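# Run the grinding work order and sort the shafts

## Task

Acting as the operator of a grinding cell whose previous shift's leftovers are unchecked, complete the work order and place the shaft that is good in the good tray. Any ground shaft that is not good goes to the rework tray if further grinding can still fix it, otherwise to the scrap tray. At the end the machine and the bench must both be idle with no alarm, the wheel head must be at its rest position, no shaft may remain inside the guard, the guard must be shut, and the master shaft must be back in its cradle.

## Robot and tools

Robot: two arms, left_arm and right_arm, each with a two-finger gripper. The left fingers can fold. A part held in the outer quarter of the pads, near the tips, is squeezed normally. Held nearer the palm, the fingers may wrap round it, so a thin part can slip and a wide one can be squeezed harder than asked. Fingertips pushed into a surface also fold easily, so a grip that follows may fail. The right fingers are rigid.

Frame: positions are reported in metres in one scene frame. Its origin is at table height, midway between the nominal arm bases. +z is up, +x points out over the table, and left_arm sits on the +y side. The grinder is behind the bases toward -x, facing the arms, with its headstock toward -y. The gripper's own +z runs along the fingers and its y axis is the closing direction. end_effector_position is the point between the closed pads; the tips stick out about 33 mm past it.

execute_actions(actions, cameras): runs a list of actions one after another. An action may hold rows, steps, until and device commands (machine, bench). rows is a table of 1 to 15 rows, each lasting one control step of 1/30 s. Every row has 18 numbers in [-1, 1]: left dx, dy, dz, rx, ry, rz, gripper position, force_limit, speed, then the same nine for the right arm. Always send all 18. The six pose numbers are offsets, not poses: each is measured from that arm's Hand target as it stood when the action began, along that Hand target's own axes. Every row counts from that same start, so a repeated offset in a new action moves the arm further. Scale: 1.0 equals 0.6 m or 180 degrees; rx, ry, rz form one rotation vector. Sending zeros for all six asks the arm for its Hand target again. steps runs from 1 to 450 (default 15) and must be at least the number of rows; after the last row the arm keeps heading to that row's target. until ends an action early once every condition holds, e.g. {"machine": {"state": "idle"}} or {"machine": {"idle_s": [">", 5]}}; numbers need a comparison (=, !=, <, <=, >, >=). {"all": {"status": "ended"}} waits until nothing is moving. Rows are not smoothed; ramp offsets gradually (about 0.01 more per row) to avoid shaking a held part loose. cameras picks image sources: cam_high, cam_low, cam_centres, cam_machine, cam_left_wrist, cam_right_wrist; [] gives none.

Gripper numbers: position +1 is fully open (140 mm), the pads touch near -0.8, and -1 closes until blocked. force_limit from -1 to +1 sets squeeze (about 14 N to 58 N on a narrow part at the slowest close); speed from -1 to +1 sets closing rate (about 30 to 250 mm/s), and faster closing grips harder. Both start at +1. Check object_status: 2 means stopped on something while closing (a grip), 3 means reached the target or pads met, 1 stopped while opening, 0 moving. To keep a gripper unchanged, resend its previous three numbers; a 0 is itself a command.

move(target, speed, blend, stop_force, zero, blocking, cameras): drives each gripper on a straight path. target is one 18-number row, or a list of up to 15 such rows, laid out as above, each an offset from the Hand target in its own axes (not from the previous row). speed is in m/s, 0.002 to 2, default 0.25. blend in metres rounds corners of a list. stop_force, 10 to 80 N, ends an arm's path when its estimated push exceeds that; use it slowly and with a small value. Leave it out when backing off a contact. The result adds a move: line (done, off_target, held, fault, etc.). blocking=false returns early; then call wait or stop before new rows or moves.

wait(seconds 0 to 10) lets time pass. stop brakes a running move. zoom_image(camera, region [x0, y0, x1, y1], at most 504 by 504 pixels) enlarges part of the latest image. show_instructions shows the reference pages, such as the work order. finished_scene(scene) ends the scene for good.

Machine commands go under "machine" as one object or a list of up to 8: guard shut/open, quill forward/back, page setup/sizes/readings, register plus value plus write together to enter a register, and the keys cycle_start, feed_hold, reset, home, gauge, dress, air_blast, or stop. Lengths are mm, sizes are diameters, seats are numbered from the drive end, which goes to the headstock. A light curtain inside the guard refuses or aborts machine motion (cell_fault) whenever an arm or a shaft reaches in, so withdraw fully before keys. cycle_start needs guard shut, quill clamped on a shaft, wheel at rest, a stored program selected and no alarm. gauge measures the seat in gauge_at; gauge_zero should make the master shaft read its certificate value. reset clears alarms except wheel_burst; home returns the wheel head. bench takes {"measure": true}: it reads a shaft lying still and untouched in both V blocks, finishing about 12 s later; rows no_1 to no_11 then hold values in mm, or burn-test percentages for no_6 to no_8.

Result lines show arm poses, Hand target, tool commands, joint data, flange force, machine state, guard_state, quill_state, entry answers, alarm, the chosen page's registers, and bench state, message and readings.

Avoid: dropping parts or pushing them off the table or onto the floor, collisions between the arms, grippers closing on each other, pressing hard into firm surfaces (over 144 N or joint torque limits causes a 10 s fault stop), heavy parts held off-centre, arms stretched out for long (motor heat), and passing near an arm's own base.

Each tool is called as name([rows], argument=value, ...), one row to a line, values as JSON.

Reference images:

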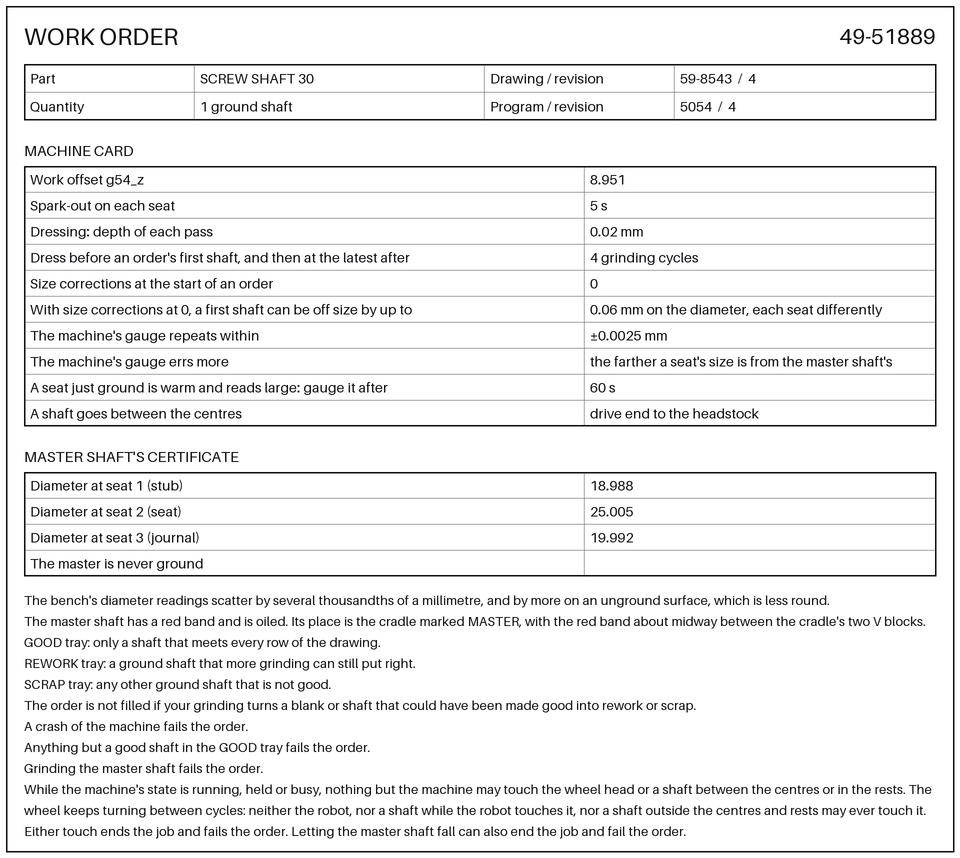

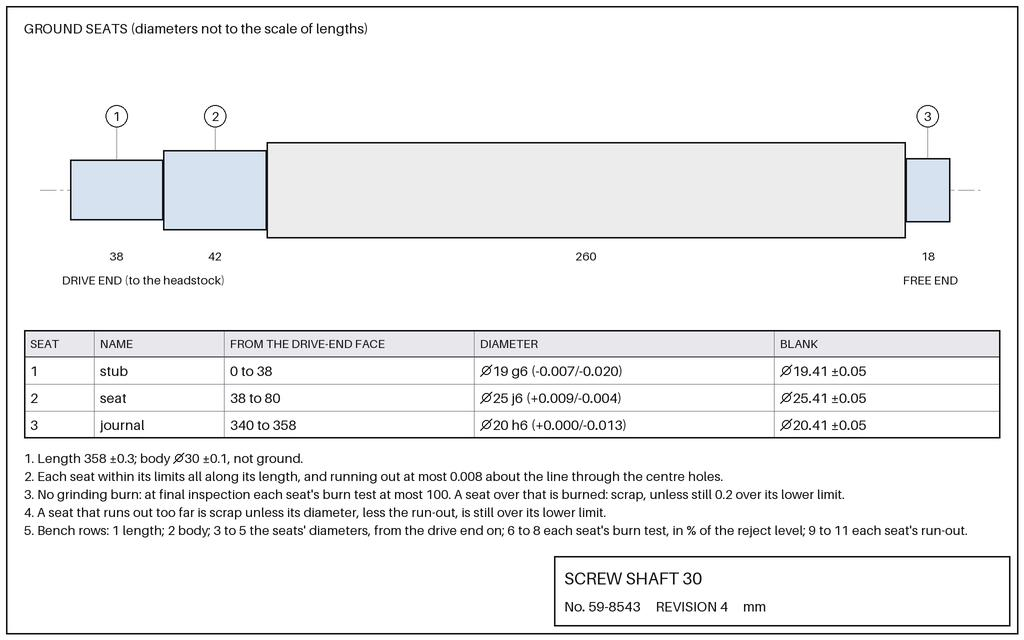

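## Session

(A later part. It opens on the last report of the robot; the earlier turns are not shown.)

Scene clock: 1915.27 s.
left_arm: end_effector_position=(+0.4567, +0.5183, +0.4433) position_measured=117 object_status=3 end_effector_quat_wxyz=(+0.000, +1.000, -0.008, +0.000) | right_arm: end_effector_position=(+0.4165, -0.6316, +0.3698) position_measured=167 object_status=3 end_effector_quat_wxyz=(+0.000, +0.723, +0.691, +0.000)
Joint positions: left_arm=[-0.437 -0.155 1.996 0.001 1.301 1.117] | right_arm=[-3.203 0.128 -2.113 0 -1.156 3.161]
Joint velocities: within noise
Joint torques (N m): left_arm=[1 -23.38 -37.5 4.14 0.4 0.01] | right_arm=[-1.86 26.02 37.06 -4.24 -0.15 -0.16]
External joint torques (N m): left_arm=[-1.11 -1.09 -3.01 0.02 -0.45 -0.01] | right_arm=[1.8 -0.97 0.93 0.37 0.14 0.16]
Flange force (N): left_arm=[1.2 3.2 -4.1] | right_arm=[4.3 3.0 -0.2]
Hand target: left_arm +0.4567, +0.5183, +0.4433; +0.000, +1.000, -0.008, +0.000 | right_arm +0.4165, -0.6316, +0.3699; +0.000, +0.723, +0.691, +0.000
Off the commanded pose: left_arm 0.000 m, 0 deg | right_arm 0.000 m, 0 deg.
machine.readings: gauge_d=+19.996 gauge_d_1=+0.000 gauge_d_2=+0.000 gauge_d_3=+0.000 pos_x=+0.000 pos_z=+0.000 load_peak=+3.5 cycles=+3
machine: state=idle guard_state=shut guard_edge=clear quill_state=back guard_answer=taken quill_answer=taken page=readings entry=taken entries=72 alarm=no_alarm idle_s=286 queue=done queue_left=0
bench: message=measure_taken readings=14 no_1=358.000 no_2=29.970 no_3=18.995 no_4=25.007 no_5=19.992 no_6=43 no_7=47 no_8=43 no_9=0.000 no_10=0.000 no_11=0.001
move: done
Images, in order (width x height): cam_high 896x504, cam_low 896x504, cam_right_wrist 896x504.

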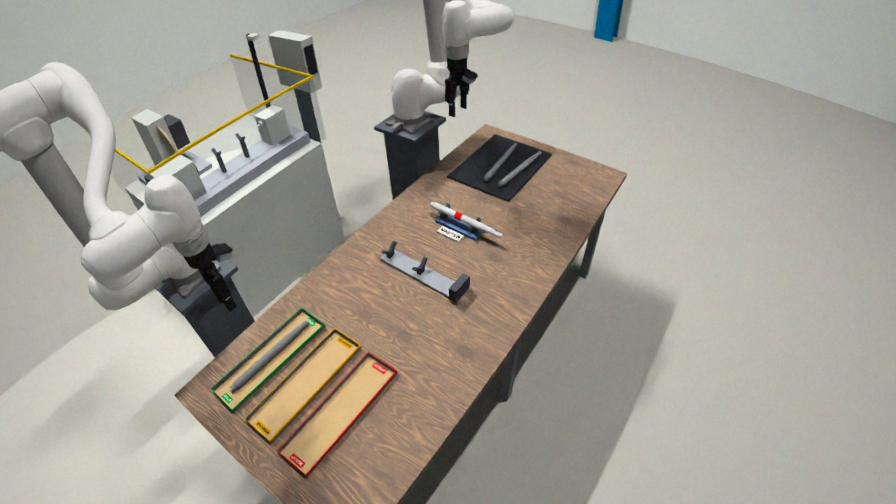

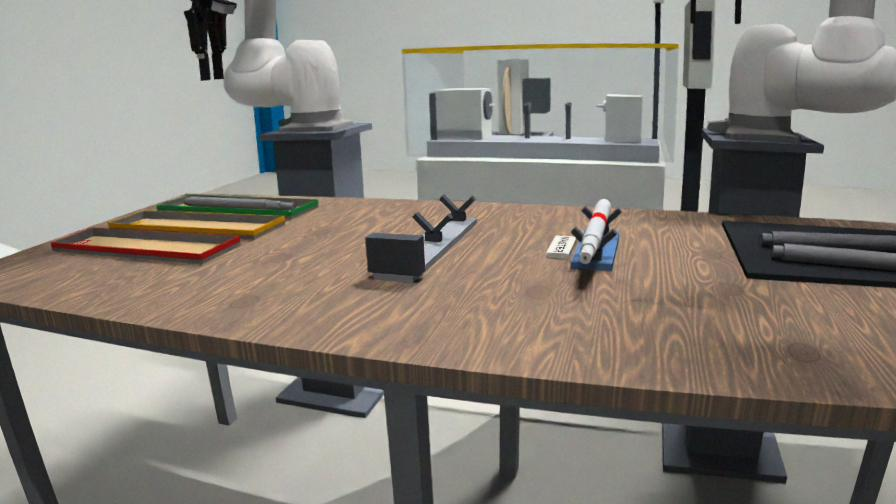

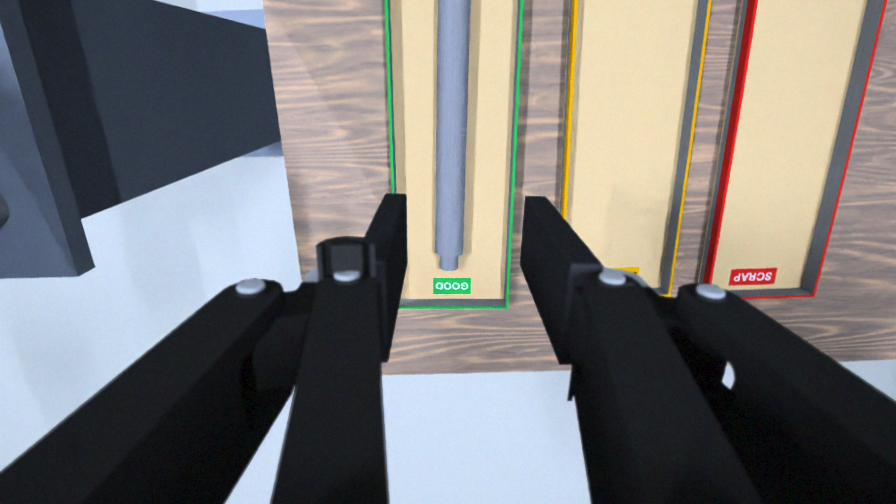

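finished_scene(scene=2)

The scene is finished: the task was done.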